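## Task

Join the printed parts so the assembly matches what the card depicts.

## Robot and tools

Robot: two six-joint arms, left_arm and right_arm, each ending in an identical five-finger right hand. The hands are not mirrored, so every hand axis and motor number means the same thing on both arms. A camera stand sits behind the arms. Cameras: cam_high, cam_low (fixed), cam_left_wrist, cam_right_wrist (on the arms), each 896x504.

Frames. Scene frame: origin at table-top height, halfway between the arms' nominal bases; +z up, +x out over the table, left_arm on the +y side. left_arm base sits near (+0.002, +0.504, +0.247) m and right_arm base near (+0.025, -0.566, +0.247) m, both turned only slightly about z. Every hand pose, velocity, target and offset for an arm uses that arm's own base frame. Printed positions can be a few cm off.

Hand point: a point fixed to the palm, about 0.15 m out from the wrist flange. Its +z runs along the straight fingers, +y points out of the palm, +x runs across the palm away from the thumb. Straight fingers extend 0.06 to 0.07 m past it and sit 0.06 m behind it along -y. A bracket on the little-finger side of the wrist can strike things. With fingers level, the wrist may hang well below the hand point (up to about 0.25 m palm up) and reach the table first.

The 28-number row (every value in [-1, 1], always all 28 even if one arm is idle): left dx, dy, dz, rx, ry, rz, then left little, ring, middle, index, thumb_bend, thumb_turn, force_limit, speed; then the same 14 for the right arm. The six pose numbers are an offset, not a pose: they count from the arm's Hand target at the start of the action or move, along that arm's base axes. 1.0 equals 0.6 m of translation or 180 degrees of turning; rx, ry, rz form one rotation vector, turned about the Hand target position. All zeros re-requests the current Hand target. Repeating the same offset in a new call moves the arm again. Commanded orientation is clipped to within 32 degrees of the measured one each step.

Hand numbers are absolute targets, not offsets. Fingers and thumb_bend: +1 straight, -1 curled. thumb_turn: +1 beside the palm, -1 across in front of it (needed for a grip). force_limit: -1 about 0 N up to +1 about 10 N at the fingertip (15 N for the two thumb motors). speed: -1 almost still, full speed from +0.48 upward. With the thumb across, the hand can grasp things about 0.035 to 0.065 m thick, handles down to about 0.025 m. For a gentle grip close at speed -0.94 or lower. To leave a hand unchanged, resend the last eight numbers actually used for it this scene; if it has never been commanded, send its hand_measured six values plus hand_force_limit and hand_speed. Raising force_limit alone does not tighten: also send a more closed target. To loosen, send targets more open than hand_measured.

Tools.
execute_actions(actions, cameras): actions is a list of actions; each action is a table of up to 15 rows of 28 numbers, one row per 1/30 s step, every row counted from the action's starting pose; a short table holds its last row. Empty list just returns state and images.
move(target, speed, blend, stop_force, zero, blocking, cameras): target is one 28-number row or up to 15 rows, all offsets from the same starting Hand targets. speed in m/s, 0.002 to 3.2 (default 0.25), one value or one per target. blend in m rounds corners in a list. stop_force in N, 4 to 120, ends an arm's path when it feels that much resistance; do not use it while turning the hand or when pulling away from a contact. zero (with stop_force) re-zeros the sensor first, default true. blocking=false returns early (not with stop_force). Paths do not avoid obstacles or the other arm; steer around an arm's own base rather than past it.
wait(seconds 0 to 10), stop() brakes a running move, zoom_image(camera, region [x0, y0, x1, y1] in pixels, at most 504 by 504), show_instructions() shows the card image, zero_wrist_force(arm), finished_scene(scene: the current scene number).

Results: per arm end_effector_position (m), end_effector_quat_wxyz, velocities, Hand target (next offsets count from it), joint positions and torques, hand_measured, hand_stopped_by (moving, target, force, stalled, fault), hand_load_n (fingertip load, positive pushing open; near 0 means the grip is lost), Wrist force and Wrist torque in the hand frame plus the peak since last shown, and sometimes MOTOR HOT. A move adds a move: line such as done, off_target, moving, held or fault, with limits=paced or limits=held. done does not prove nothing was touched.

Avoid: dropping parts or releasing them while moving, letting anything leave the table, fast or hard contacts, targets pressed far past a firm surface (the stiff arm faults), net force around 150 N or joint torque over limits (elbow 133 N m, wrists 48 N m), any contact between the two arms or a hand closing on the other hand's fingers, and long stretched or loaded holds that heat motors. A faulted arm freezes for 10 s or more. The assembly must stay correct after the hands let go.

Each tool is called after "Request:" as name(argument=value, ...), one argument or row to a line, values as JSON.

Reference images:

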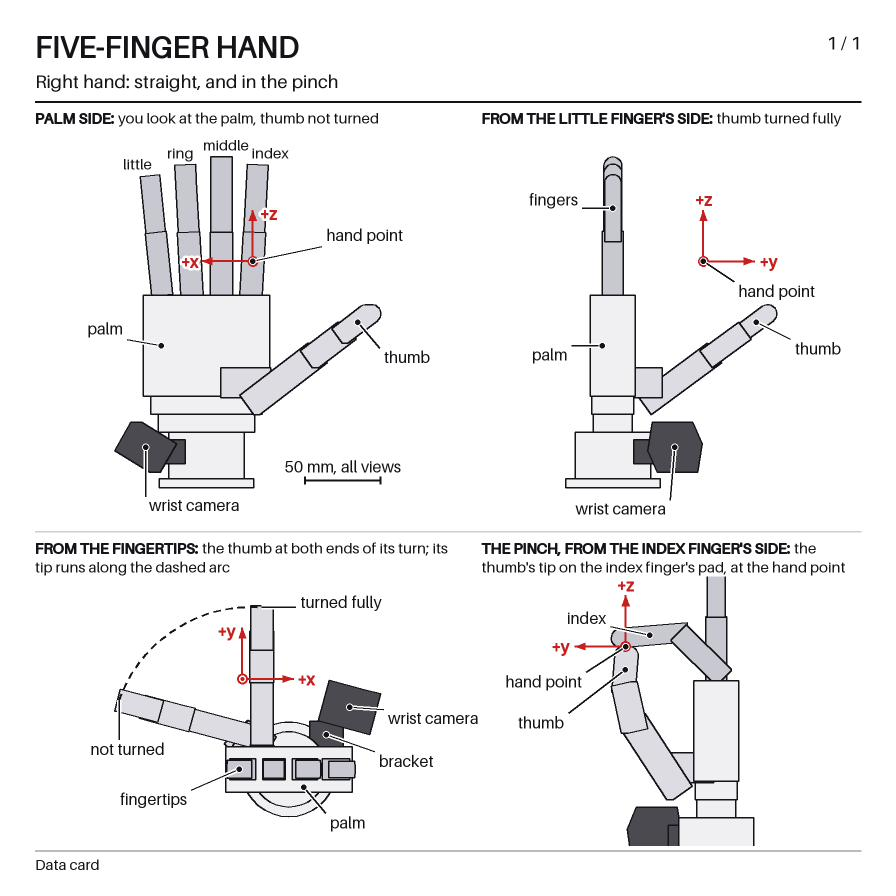

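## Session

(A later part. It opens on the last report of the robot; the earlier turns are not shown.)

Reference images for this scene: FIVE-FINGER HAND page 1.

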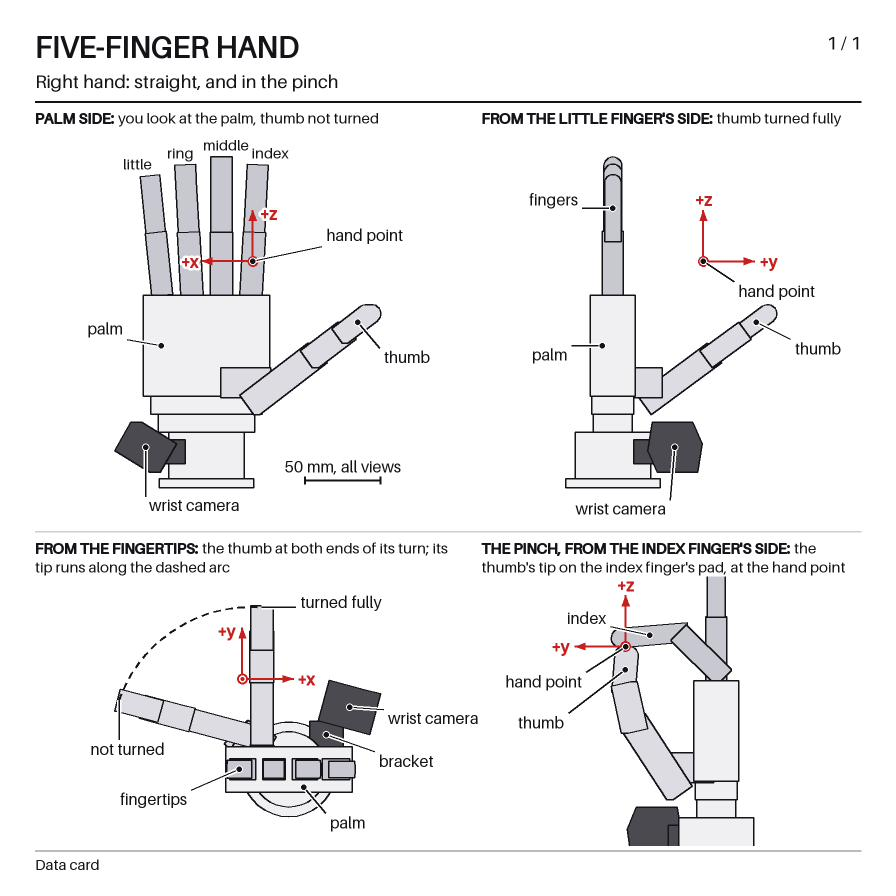

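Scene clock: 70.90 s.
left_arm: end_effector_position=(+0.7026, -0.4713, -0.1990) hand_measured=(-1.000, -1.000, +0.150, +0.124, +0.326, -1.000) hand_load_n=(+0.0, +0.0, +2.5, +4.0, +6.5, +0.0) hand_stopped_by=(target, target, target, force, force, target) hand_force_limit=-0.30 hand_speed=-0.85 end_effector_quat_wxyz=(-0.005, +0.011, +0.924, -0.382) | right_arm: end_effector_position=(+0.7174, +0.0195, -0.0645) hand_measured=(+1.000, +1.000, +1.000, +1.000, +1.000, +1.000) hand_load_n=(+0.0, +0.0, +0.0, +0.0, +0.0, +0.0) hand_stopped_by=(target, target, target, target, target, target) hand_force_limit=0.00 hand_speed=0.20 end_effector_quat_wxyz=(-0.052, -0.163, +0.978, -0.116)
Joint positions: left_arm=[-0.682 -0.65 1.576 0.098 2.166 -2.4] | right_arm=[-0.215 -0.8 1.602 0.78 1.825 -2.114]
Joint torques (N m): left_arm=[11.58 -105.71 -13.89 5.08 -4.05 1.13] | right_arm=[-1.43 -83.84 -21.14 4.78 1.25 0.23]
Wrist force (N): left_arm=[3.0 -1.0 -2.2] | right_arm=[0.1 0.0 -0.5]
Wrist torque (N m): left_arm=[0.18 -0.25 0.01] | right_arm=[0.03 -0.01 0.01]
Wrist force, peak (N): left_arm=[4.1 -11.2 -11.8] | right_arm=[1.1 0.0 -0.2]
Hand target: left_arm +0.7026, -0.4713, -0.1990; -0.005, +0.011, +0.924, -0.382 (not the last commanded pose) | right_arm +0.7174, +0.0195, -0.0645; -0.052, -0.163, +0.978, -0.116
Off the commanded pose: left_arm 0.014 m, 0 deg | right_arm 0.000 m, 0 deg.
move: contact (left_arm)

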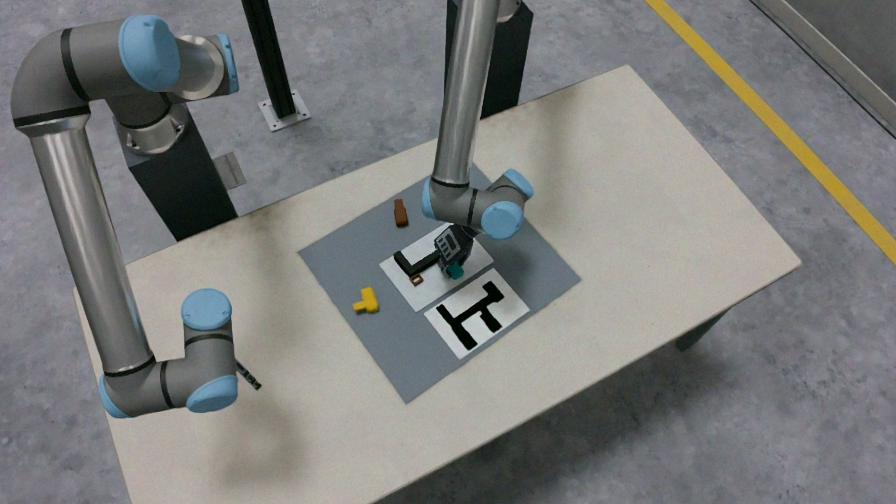

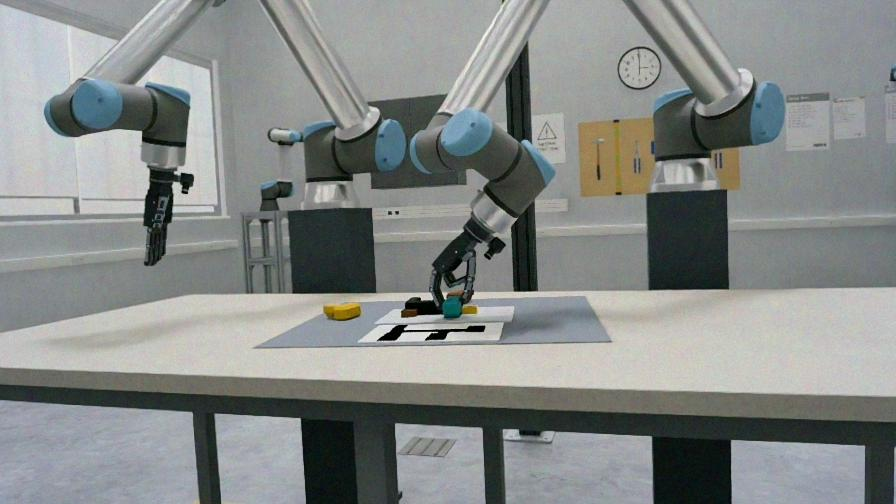

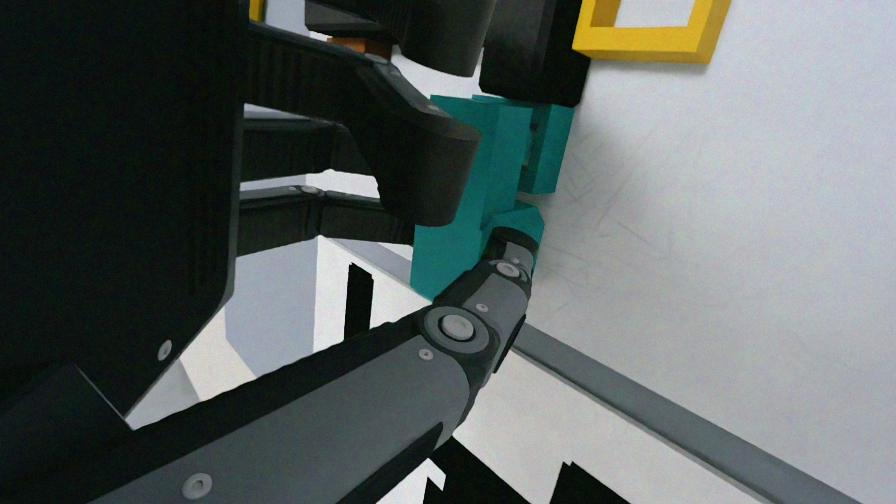

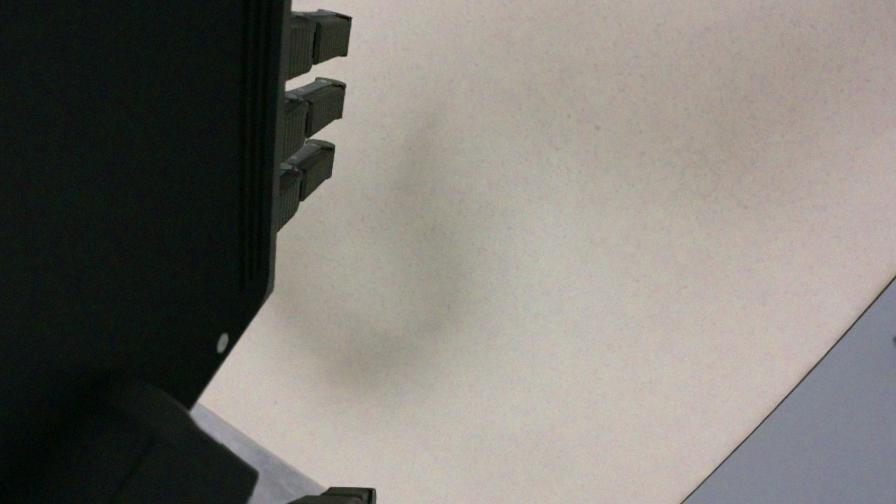

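Request:
move(
  target=[
    [0,0,0.003,0,0,0,-1,-1,0.15,0.05,-0.1,-1,-0.3,-0.85, 0,0,0,0,0,0,1,1,1,1,1,1,0,0.2],
    [0,0.0013,0.003,0,0,0,-1,-1,0.15,0.05,-0.1,-1,-0.3,-0.85, 0,0,0,0,0,0,1,1,1,1,1,1,0,0.2],
  ],
  speed=0.02,
  cameras=[],
)

Request:
move(
  target=[0,0,-0.026,0,0,0,-1,-1,0.15,0.05,-0.1,-1,-0.3,-0.85, 0,0,0,0,0,0,1,1,1,1,1,1,0,0.2],
  speed=0.02,
  stop_force=4,
)

Request:
zoom_image(
  camera="cam_left_wrist",
  region=[480, 80, 600, 200],
)

Request:
zoom_image(
  camera="cam_low",
  region=[420, 270, 480, 330],
)

Scene clock: 72.13 s.
left_arm: end_effector_position=(+0.7026, -0.4706, -0.1973) hand_measured=(-1.000, -1.000, +0.150, +0.124, +0.326, -1.000) hand_load_n=(+0.0, +0.0, +3.0, +4.5, +6.5, +0.0) hand_stopped_by=(target, target, target, force, force, target) hand_force_limit=-0.30 hand_speed=-0.85 end_effector_quat_wxyz=(-0.005, +0.011, +0.924, -0.382) | right_arm: end_effector_position=(+0.7174, +0.0195, -0.0645) hand_measured=(+1.000, +1.000, +1.000, +1.000, +1.000, +1.000) hand_load_n=(+0.0, +0.0, +0.0, +0.0, +0.0, +0.0) hand_stopped_by=(target, target, target, target, target, target) hand_force_limit=0.00 hand_speed=0.20 end_effector_quat_wxyz=(-0.052, -0.163, +0.978, -0.116)
Joint positions: left_arm=[-0.681 -0.653 1.577 0.1 2.166 -2.399] | right_arm=[-0.215 -0.8 1.602 0.78 1.825 -2.114]
Joint torques (N m): left_arm=[12.84 -108.86 -14.62 5.32 4.85 1.86] | right_arm=[-5.68 -81.81 -24.03 4.95 1.16 0.46]
Wrist force (N): left_arm=[2.1 1.4 0.3] | right_arm=[0.2 0.0 -0.7]
Wrist torque (N m): left_arm=[0.09 -0.30 0.04] | right_arm=[0.04 -0.01 0.02]
Wrist force, peak (N): left_arm=[3.0 -0.8 -2.5] | right_arm=[0.2 0.2 -0.8]
Hand target: left_arm +0.7026, -0.4705, -0.1972; -0.005, +0.011, +0.924, -0.382 | right_arm +0.7174, +0.0195, -0.0645; -0.052, -0.163, +0.978, -0.116
Off the commanded pose: left_arm 0.000 m, 0 deg | right_arm 0.000 m, 0 deg.
move: done
No camera images: "cameras" was empty.

Scene clock: 73.43 s.
left_arm: end_effector_position=(+0.7025, -0.4705, -0.1990) hand_measured=(-1.000, -1.000, +0.150, +0.124, +0.326, -1.000) hand_load_n=(+0.0, +0.0, +2.5, +4.5, +7.0, +0.0) hand_stopped_by=(target, target, target, force, force, target) hand_force_limit=-0.30 hand_speed=-0.85 end_effector_quat_wxyz=(-0.005, +0.011, +0.924, -0.382) | right_arm: end_effector_position=(+0.7174, +0.0195, -0.0645) hand_measured=(+1.000, +1.000, +1.000, +1.000, +1.000, +1.000) hand_load_n=(+0.0, +0.0, +0.0, +0.0, +0.0, +0.0) hand_stopped_by=(target, target, target, target, target, target) hand_force_limit=0.00 hand_speed=0.20 end_effector_quat_wxyz=(-0.052, -0.163, +0.978, -0.116)
Joint positions: left_arm=[-0.681 -0.651 1.577 0.098 2.166 -2.399] | right_arm=[-0.215 -0.8 1.602 0.78 1.825 -2.114]
Joint torques (N m): left_arm=[11.07 -107.86 -14.26 5.15 -3.9 1.08] | right_arm=[-2.78 -84.46 -21.59 4.7 0.98 -0.28]
Wrist force (N): left_arm=[2.6 -0.2 -1.7] | right_arm=[0.4 -0.1 -0.3]
Wrist torque (N m): left_arm=[0.15 -0.20 0.00] | right_arm=[0.00 -0.06 0.02]
Wrist force, peak (N): left_arm=[4.0 -9.6 -10.7] | right_arm=[0.4 0.0 -0.8]
Hand target: left_arm +0.7025, -0.4705, -0.1990; -0.005, +0.011, +0.924, -0.382 (not the last commanded pose) | right_arm +0.7174, +0.0195, -0.0645; -0.052, -0.163, +0.978, -0.116
Off the commanded pose: left_arm 0.014 m, 0 deg | right_arm 0.000 m, 0 deg.
move: contact (left_arm)

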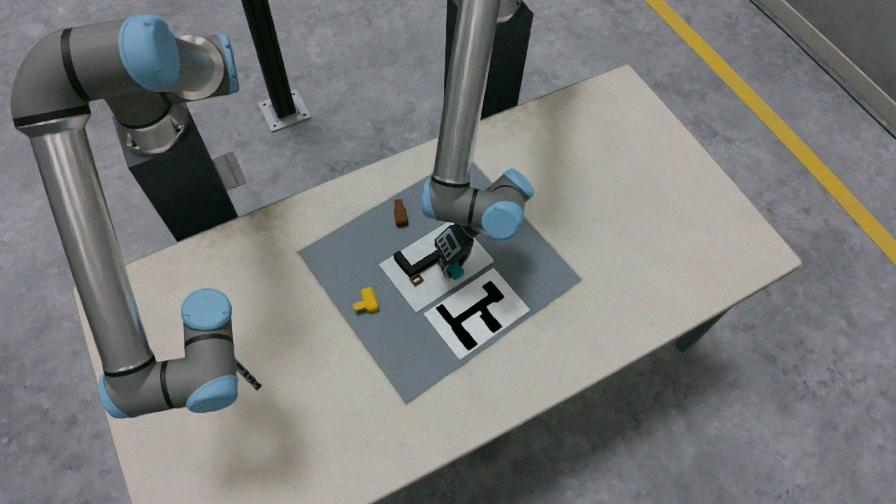

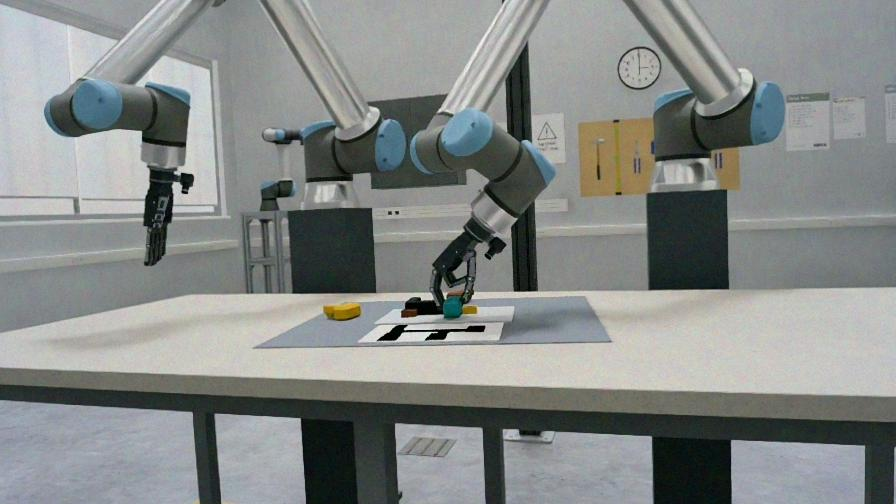

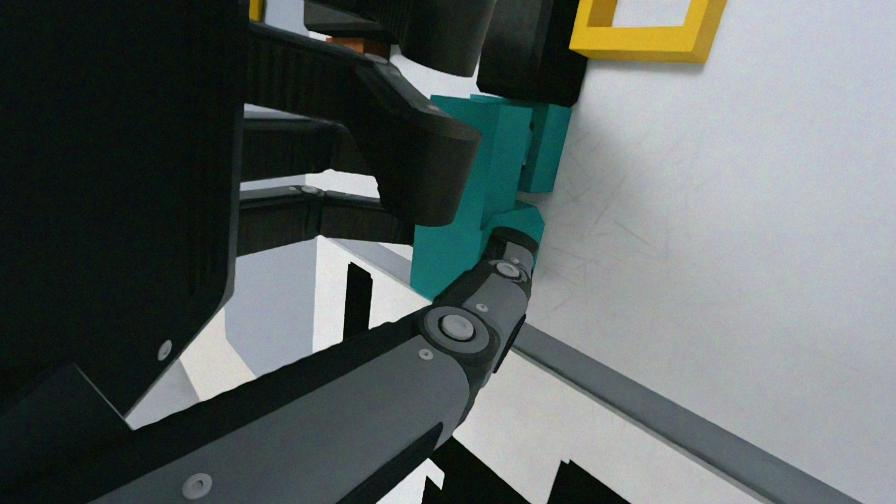

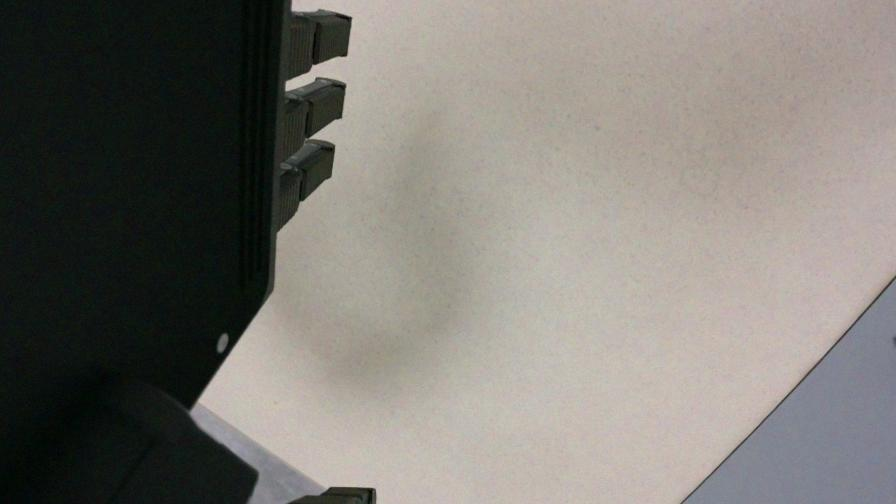

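Scaled by 4.200.

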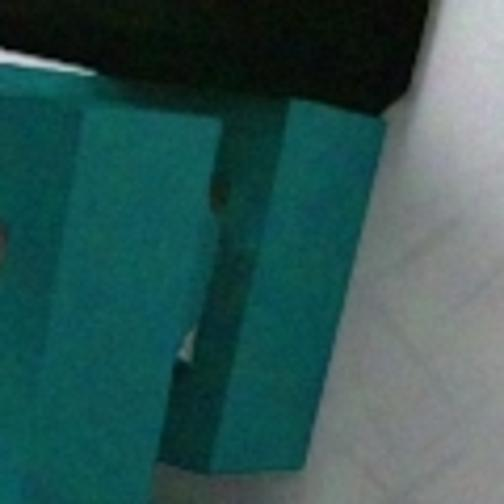

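Scaled by 8.400.

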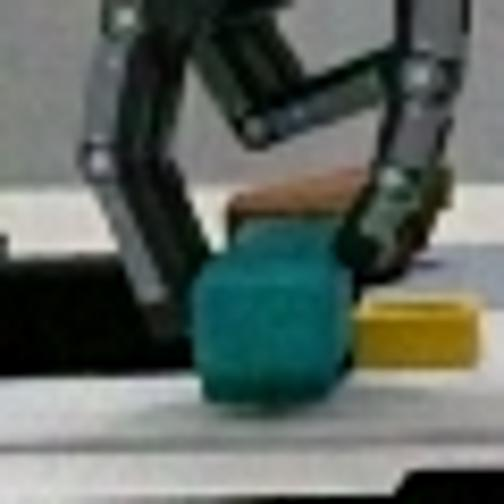

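Request:
move(
  target=[
    [0,-0.0008,-0.0008,0,0,0,-1,-1,0.15,0.05,-0.1,-1,-0.3,-0.85, 0,0,0,0,0,0,1,1,1,1,1,1,0,0.2],
    [0,-0.0018,-0.0016,0,0,0,-1,-1,0.15,0.05,-0.1,-1,-0.3,-0.85, 0,0,0,0,0,0,1,1,1,1,1,1,0,0.2],
    [0,-0.0018,-0.024,0,0,0,-1,-1,0.15,0.05,-0.1,-1,-0.3,-0.85, 0,0,0,0,0,0,1,1,1,1,1,1,0,0.2],
  ],
  speed=0.015,
  stop_force=8,
)

Request:
zoom_image(
  camera="cam_left_wrist",
  region=[480, 80, 600, 200],
)

Request:
zoom_image(
  camera="cam_low",
  region=[420, 270, 480, 330],
)

Scene clock: 75.40 s.
left_arm: end_effector_position=(+0.7025, -0.4709, -0.1994) hand_measured=(-1.000, -1.000, +0.150, +0.124, +0.326, -1.000) hand_load_n=(+0.0, +0.0, -2.0, +3.5, +7.0, +1.0) hand_stopped_by=(target, target, target, force, force, target) hand_force_limit=-0.30 hand_speed=-0.85 end_effector_quat_wxyz=(-0.005, +0.011, +0.924, -0.382) | right_arm: end_effector_position=(+0.7174, +0.0195, -0.0645) hand_measured=(+1.000, +1.000, +1.000, +1.000, +1.000, +1.000) hand_load_n=(+0.0, +0.0, +0.0, +0.0, +0.0, +0.0) hand_stopped_by=(target, target, target, target, target, target) hand_force_limit=0.00 hand_speed=0.20 end_effector_quat_wxyz=(-0.052, -0.163, +0.978, -0.116)
Joint positions: left_arm=[-0.682 -0.65 1.576 0.098 2.166 -2.399] | right_arm=[-0.215 -0.8 1.602 0.78 1.825 -2.114]
Joint torques (N m): left_arm=[10.86 -100.09 -11.94 4.58 -2.09 1.8] | right_arm=[-5.32 -82.31 -21.91 4.71 0.82 0.45]
Wrist force (N): left_arm=[2.9 -6.0 -10.0] | right_arm=[0.3 -0.5 -0.6]
Wrist torque (N m): left_arm=[0.31 -0.02 -0.09] | right_arm=[-0.03 -0.03 0.00]
Wrist force, peak (N): left_arm=[5.1 -10.5 -14.9] | right_arm=[0.7 0.1 -0.8]
Hand target: left_arm +0.7025, -0.4709, -0.1994; -0.005, +0.011, +0.924, -0.382 (not the last commanded pose) | right_arm +0.7174, +0.0195, -0.0645; -0.052, -0.163, +0.978, -0.116
Off the commanded pose: left_arm 0.014 m, 0 deg | right_arm 0.000 m, 0 deg.
move: contact (left_arm); path passed 0 of 3 targets

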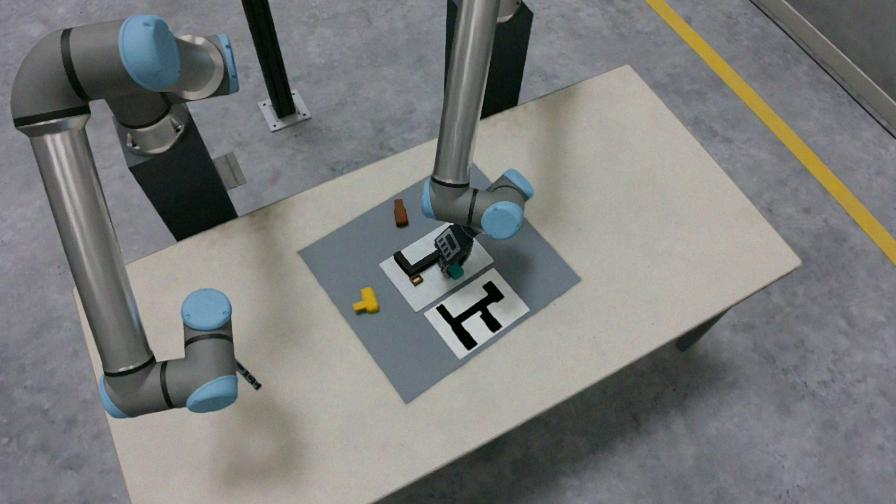

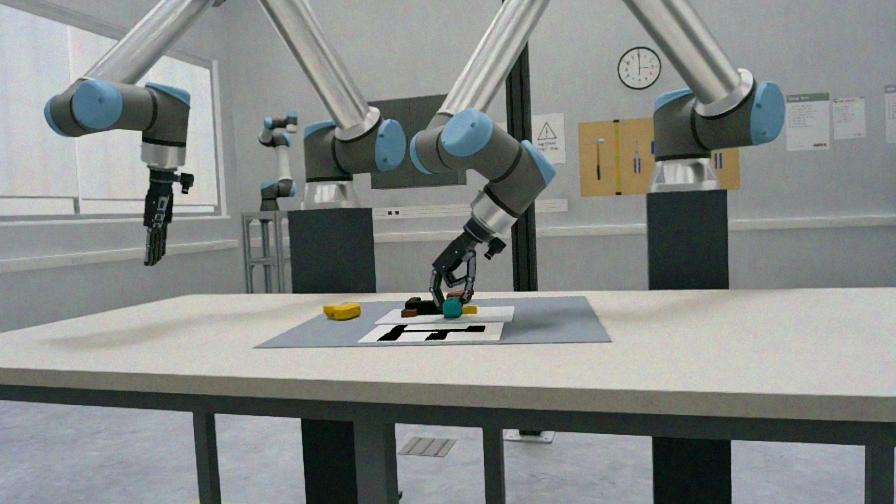

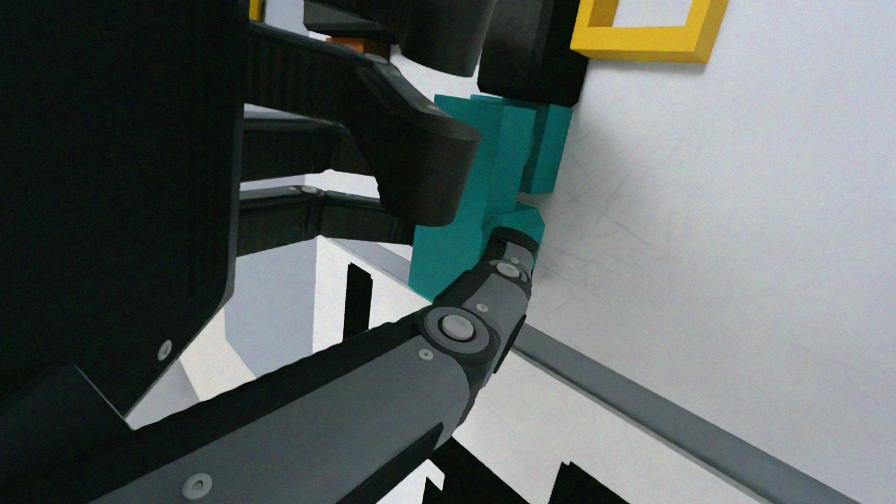

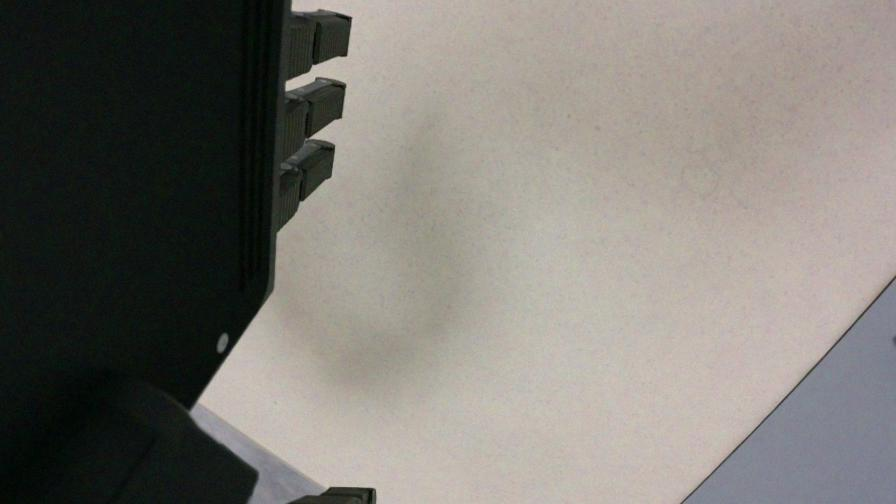

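Scaled by 4.200.

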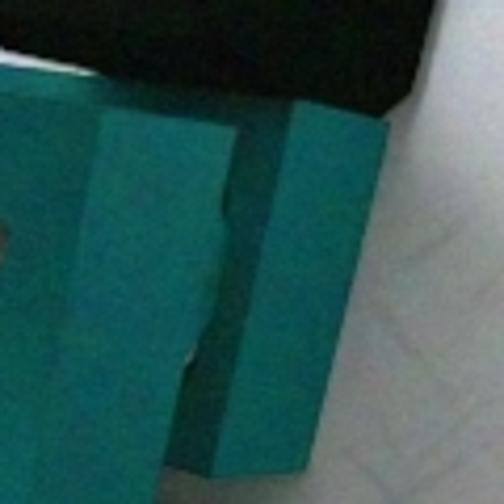

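Scaled by 8.400.

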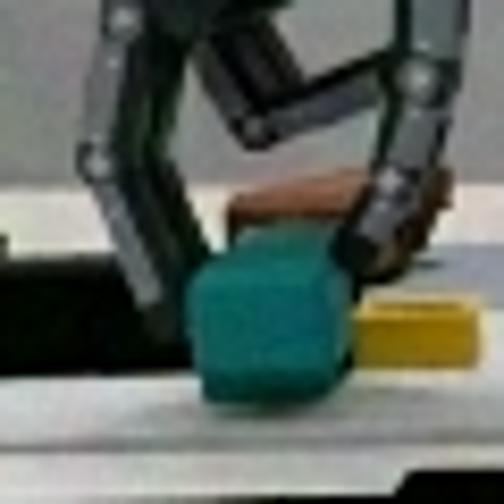

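Request:
move(
  target=[
    [0,0,0.005,0,0,0,-1,-1,0.15,0.05,-0.1,-1,-0.3,-0.85, 0,0,0,0,0,0,1,1,1,1,1,1,0,0.2],
    [0,-0.0008,0.003,0,0,0,-1,-1,0.15,0.05,-0.1,-1,-0.3,-0.85, 0,0,0,0,0,0,1,1,1,1,1,1,0,0.2],
  ],
  speed=0.02,
  cameras=["cam_left_wrist","cam_low"],
)

Request:
zoom_image(
  camera="cam_left_wrist",
  region=[480, 80, 600, 200],
)

Request:
zoom_image(
  camera="cam_low",
  region=[420, 270, 480, 330],
)

Scene clock: 76.43 s.
left_arm: end_effector_position=(+0.7025, -0.4712, -0.1973) hand_measured=(-1.000, -1.000, +0.150, +0.124, +0.326, -1.000) hand_load_n=(+0.0, +0.5, +2.0, +5.0, +6.0, +0.0) hand_stopped_by=(target, target, target, force, force, target) hand_force_limit=-0.30 hand_speed=-0.85 end_effector_quat_wxyz=(-0.006, +0.011, +0.924, -0.382) | right_arm: end_effector_position=(+0.7174, +0.0195, -0.0645) hand_measured=(+1.000, +1.000, +1.000, +1.000, +1.000, +1.000) hand_load_n=(+0.0, +0.0, +0.0, +0.0, -0.5, +0.0) hand_stopped_by=(target, target, target, target, target, target) hand_force_limit=0.00 hand_speed=0.20 end_effector_quat_wxyz=(-0.052, -0.163, +0.978, -0.116)
Joint positions: left_arm=[-0.682 -0.652 1.576 0.1 2.166 -2.4] | right_arm=[-0.215 -0.8 1.602 0.78 1.825 -2.114]
Joint torques (N m): left_arm=[-10.27 -81.2 -27.57 -0.74 -3.27 -3.28] | right_arm=[-4.43 -82.46 -23.87 5.13 0.8 0.13]
Wrist force (N): left_arm=[2.3 1.5 0.2] | right_arm=[0.2 0.0 -0.3]
Wrist torque (N m): left_arm=[0.10 -0.33 0.13] | right_arm=[0.02 -0.03 0.01]
Wrist force, peak (N): left_arm=[2.9 -5.8 -10.1] | right_arm=[0.4 0.1 -0.9]
Hand target: left_arm +0.7025, -0.4713, -0.1976; -0.005, +0.011, +0.924, -0.382 | right_arm +0.7174, +0.0195, -0.0645; -0.052, -0.163, +0.978, -0.116
Off the commanded pose: left_arm 0.000 m, 0 deg | right_arm 0.000 m, 0 deg.
move: done
Images, in order (width x height): cam_low 896x504, cam_left_wrist 896x504.

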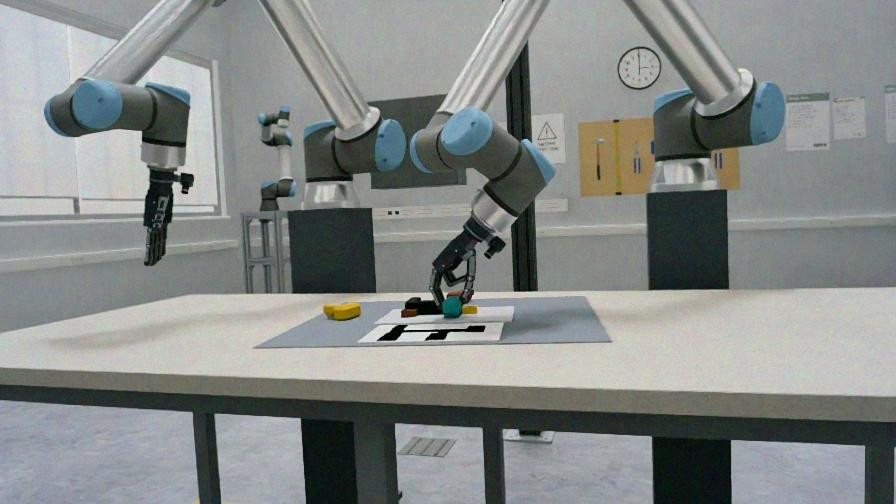

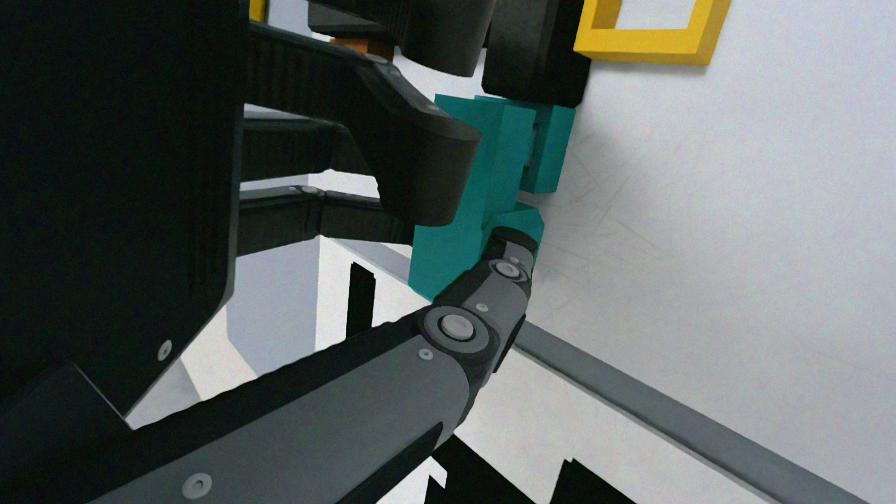

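Scaled by 4.200.

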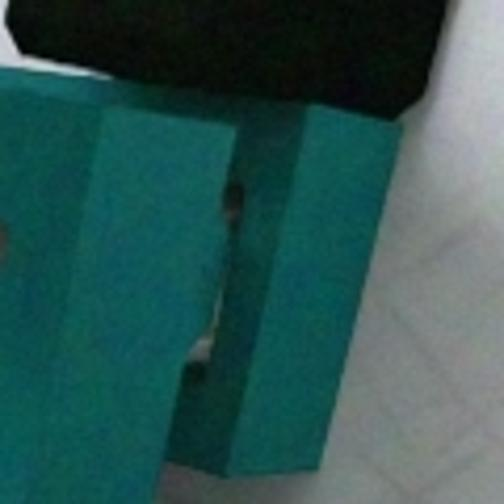

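Scaled by 8.400.

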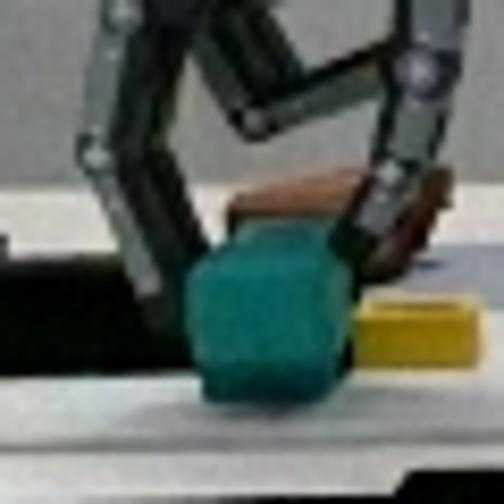

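Request:
move(
  target=[
    [-0.001,-0.0013,0,0,0,0,-1,-1,0.15,0.05,-0.1,-1,-0.3,-0.85, 0,0,0,0,0,0,1,1,1,1,1,1,0,0.2],
    [-0.001,-0.0013,-0.026,0,0,0,-1,-1,0.15,0.05,-0.1,-1,-0.3,-0.85, 0,0,0,0,0,0,1,1,1,1,1,1,0,0.2],
  ],
  speed=0.02,
  stop_force=4,
  cameras=["cam_left_wrist","cam_low"],
)

Request:
zoom_image(
  camera="cam_left_wrist",
  region=[480, 80, 600, 200],
)

Request:
zoom_image(
  camera="cam_low",
  region=[420, 270, 480, 330],
)

Scene clock: 78.07 s.
left_arm: end_effector_position=(+0.7021, -0.4720, -0.1990) hand_measured=(-1.000, -1.000, +0.150, +0.124, +0.326, -1.000) hand_load_n=(+0.0, +0.0, +1.0, +4.5, +6.5, +0.5) hand_stopped_by=(target, target, target, force, force, target) hand_force_limit=-0.30 hand_speed=-0.85 end_effector_quat_wxyz=(-0.005, +0.011, +0.924, -0.382) | right_arm: end_effector_position=(+0.7174, +0.0195, -0.0645) hand_measured=(+1.000, +1.000, +1.000, +1.000, +1.000, +1.000) hand_load_n=(+0.0, +0.0, +0.0, +0.0, +0.0, +0.0) hand_stopped_by=(target, target, target, target, target, target) hand_force_limit=0.00 hand_speed=0.20 end_effector_quat_wxyz=(-0.052, -0.163, +0.978, -0.116)
Joint positions: left_arm=[-0.683 -0.65 1.576 0.097 2.165 -2.401] | right_arm=[-0.215 -0.8 1.602 0.78 1.825 -2.114]
Joint torques (N m): left_arm=[10.23 -106.09 -19.03 5.16 -2.34 1] | right_arm=[-2.58 -83.62 -23.92 5.32 0.7 0.14]
Wrist force (N): left_arm=[1.6 -0.5 -2.5] | right_arm=[0.1 -0.3 -0.3]
Wrist torque (N m): left_arm=[0.16 -0.26 0.16] | right_arm=[-0.03 -0.01 0.00]
Wrist force, peak (N): left_arm=[1.5 -10.4 -10.6] | right_arm=[-0.4 -0.2 -0.9]
Hand target: left_arm +0.7021, -0.4720, -0.1990; -0.005, +0.011, +0.924, -0.382 (not the last commanded pose) | right_arm +0.7174, +0.0195, -0.0645; -0.052, -0.163, +0.978, -0.116
Off the commanded pose: left_arm 0.014 m, 0 deg | right_arm 0.000 m, 0 deg.
move: contact (left_arm); path passed 1 of 2 targets
Images, in order (width x height): cam_low 896x504, cam_left_wrist 896x504.

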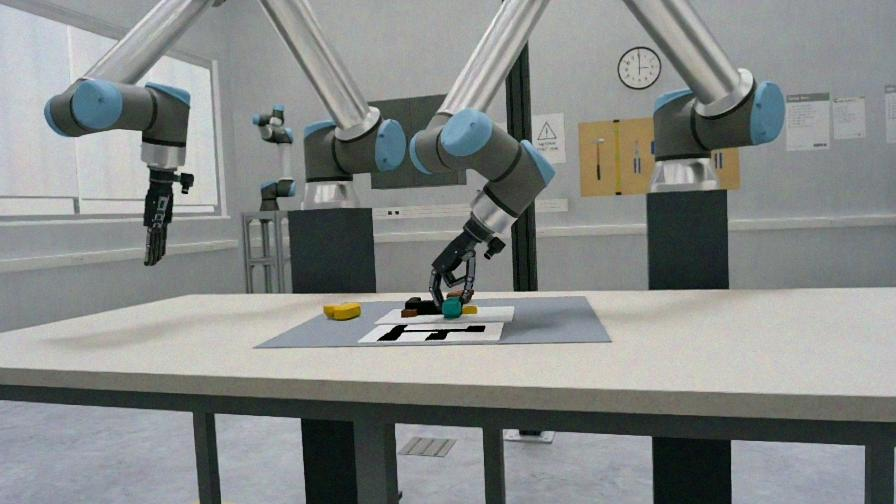

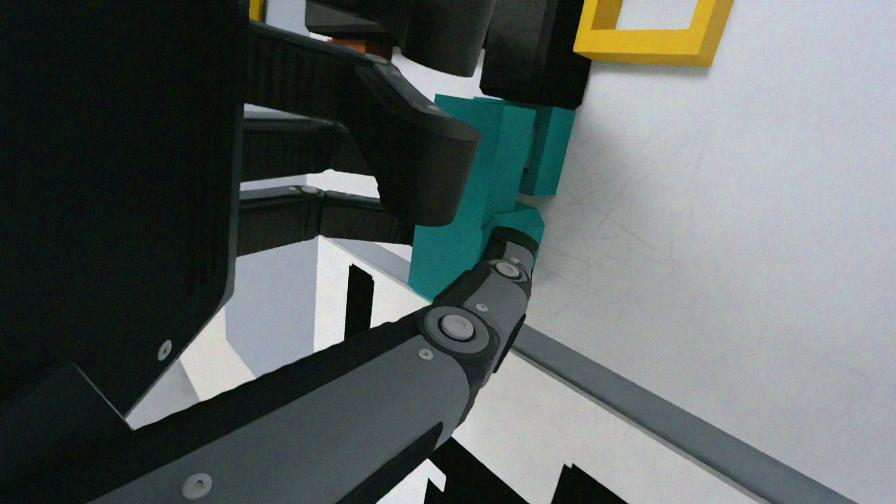

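Scaled by 4.200.

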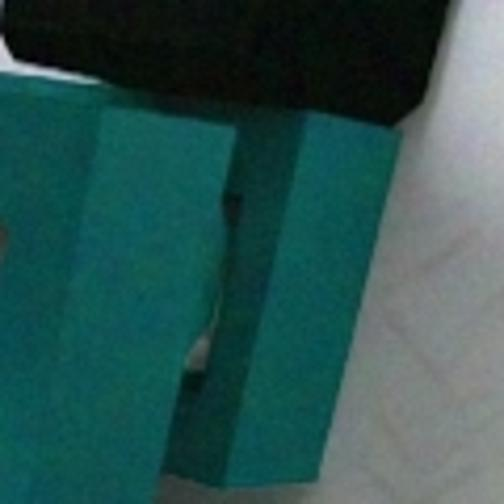

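Scaled by 8.400.

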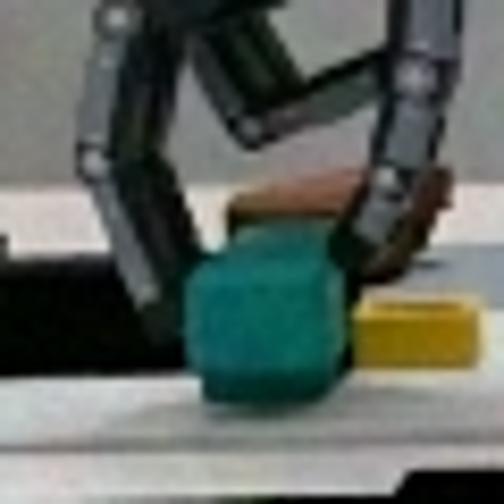

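Request:
move(
  target=[
    [0,0,0.004,0,0,0,-1,-1,0.15,0.05,-0.1,-1,-0.3,-0.85, 0,0,0,0,0,0,1,1,1,1,1,1,0,0.2],
    [0,0,0.004,0,0,0.011,-1,-1,0.15,0.05,-0.1,-1,-0.3,-0.85, 0,0,0,0,0,0,1,1,1,1,1,1,0,0.2],
  ],
  speed=0.02,
  cameras=[],
)

Request:
move(
  target=[0,0,-0.028,0,0,0,-1,-1,0.15,0.05,-0.1,-1,-0.3,-0.85, 0,0,0,0,0,0,1,1,1,1,1,1,0,0.2],
  speed=0.02,
  stop_force=4,
  cameras=["cam_left_wrist","cam_low"],
)

Request:
zoom_image(
  camera="cam_left_wrist",
  region=[420, 70, 600, 220],
)

Request:
zoom_image(
  camera="cam_low",
  region=[420, 270, 480, 330],
)

Scene clock: 81.40 s.
left_arm: end_effector_position=(+0.7021, -0.4720, -0.1966) hand_measured=(-1.000, -1.000, +0.150, +0.124, +0.326, -1.000) hand_load_n=(+0.0, +0.0, +2.0, +5.0, +6.0, +0.0) hand_stopped_by=(target, target, target, force, force, target) hand_force_limit=-0.30 hand_speed=-0.85 end_effector_quat_wxyz=(+0.001, -0.004, +0.924, -0.382) | right_arm: end_effector_position=(+0.7174, +0.0195, -0.0645) hand_measured=(+1.000, +1.000, +1.000, +1.000, +1.000, +1.000) hand_load_n=(+0.0, +0.0, +0.0, +0.0, +0.0, +0.0) hand_stopped_by=(target, target, target, target, target, target) hand_force_limit=0.00 hand_speed=0.20 end_effector_quat_wxyz=(-0.052, -0.163, +0.978, -0.116)
Joint positions: left_arm=[-0.689 -0.662 1.591 0.072 2.144 -2.441] | right_arm=[-0.215 -0.8 1.602 0.78 1.825 -2.114]
Joint torques (N m): left_arm=[-8.99 -108.61 -15.28 -0.91 -3.37 -3.1] | right_arm=[-3.26 -82.44 -22.95 5.15 1.02 -0.04]
Wrist force (N): left_arm=[2.0 1.9 0.2] | right_arm=[0.4 0.1 -0.2]
Wrist torque (N m): left_arm=[0.16 -0.28 0.22] | right_arm=[0.04 -0.05 0.03]
Wrist force, peak (N): left_arm=[1.8 -0.3 -2.8] | right_arm=[0.5 0.0 -0.9]
Hand target: left_arm +0.7021, -0.4720, -0.1966; +0.001, -0.005, +0.924, -0.382 | right_arm +0.7174, +0.0195, -0.0645; -0.052, -0.163, +0.978, -0.116
Off the commanded pose: left_arm 0.000 m, 0 deg | right_arm 0.000 m, 0 deg.
move: done
No camera images: "cameras" was empty.

Scene clock: 82.77 s.
left_arm: end_effector_position=(+0.7020, -0.4720, -0.1990) hand_measured=(-1.000, -1.000, +0.150, +0.124, +0.326, -1.000) hand_load_n=(+0.5, +0.0, +1.5, +4.5, +6.0, +0.0) hand_stopped_by=(target, target, target, force, force, target) hand_force_limit=-0.30 hand_speed=-0.85 end_effector_quat_wxyz=(+0.001, -0.005, +0.924, -0.382) | right_arm: end_effector_position=(+0.7174, +0.0195, -0.0645) hand_measured=(+1.000, +1.000, +1.000, +1.000, +1.000, +1.000) hand_load_n=(+0.0, +0.0, +0.0, +0.0, +0.0, +0.0) hand_stopped_by=(target, target, target, target, target, target) hand_force_limit=0.00 hand_speed=0.20 end_effector_quat_wxyz=(-0.052, -0.163, +0.978, -0.116)
Joint positions: left_arm=[-0.689 -0.659 1.59 0.069 2.144 -2.442] | right_arm=[-0.215 -0.8 1.602 0.78 1.825 -2.114]
Joint torques (N m): left_arm=[-0.43 -105.62 -13.58 4.87 -3.63 -1.46] | right_arm=[-1.74 -83.81 -20.99 4.84 0.57 0.46]
Wrist force (N): left_arm=[2.9 0.1 -1.8] | right_arm=[0.4 0.0 -0.7]
Wrist torque (N m): left_arm=[0.21 -0.29 0.20] | right_arm=[0.04 -0.04 0.03]
Wrist force, peak (N): left_arm=[3.5 -8.8 -9.6] | right_arm=[-0.3 -0.1 -1.1]
Hand target: left_arm +0.7020, -0.4719, -0.1990; +0.001, -0.005, +0.924, -0.382 (not the last commanded pose) | right_arm +0.7174, +0.0195, -0.0645; -0.052, -0.163, +0.978, -0.116
Off the commanded pose: left_arm 0.014 m, 0 deg | right_arm 0.000 m, 0 deg.
move: contact (left_arm)
Images, in order (width x height): cam_low 896x504, cam_left_wrist 896x504.

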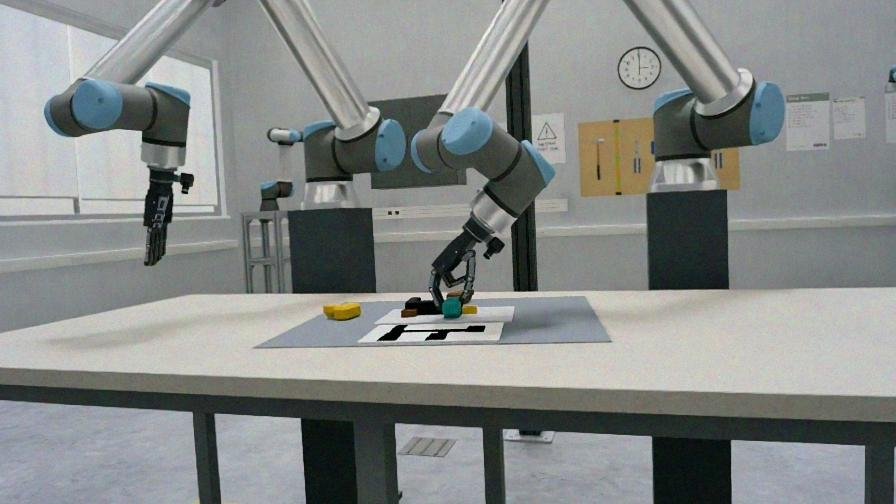

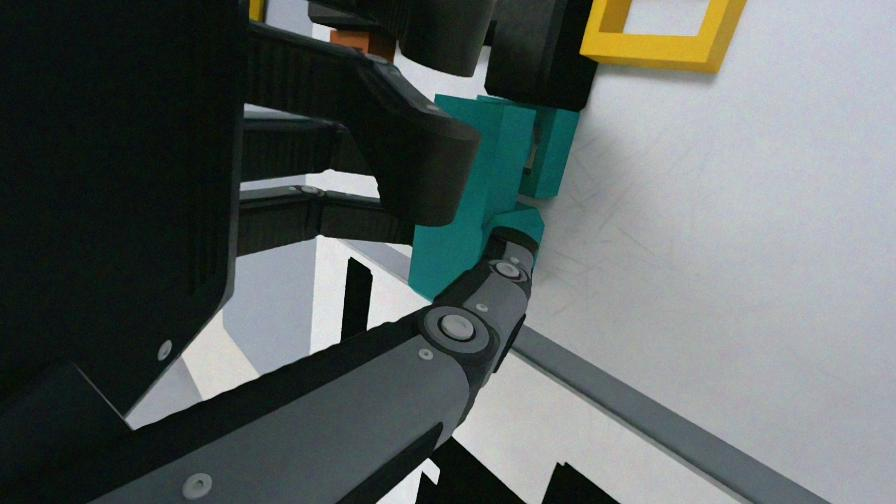

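Scaled by 2.800.

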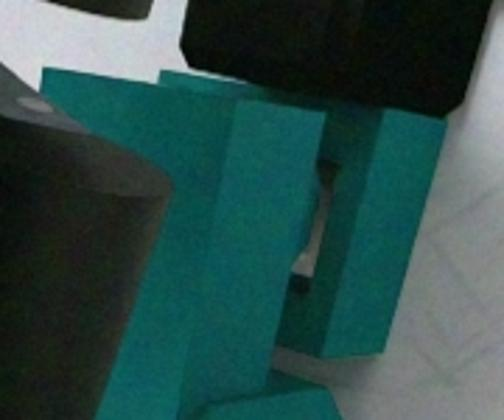

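Scaled by 8.400.

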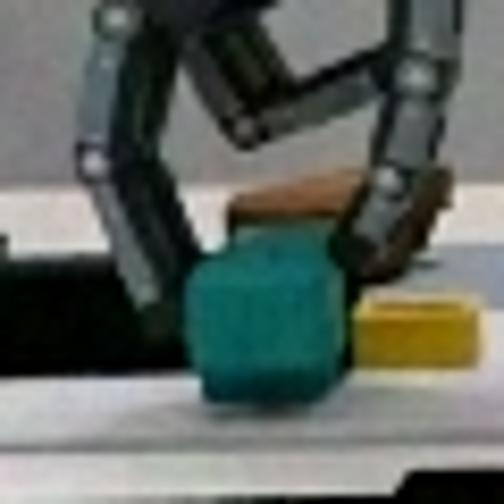

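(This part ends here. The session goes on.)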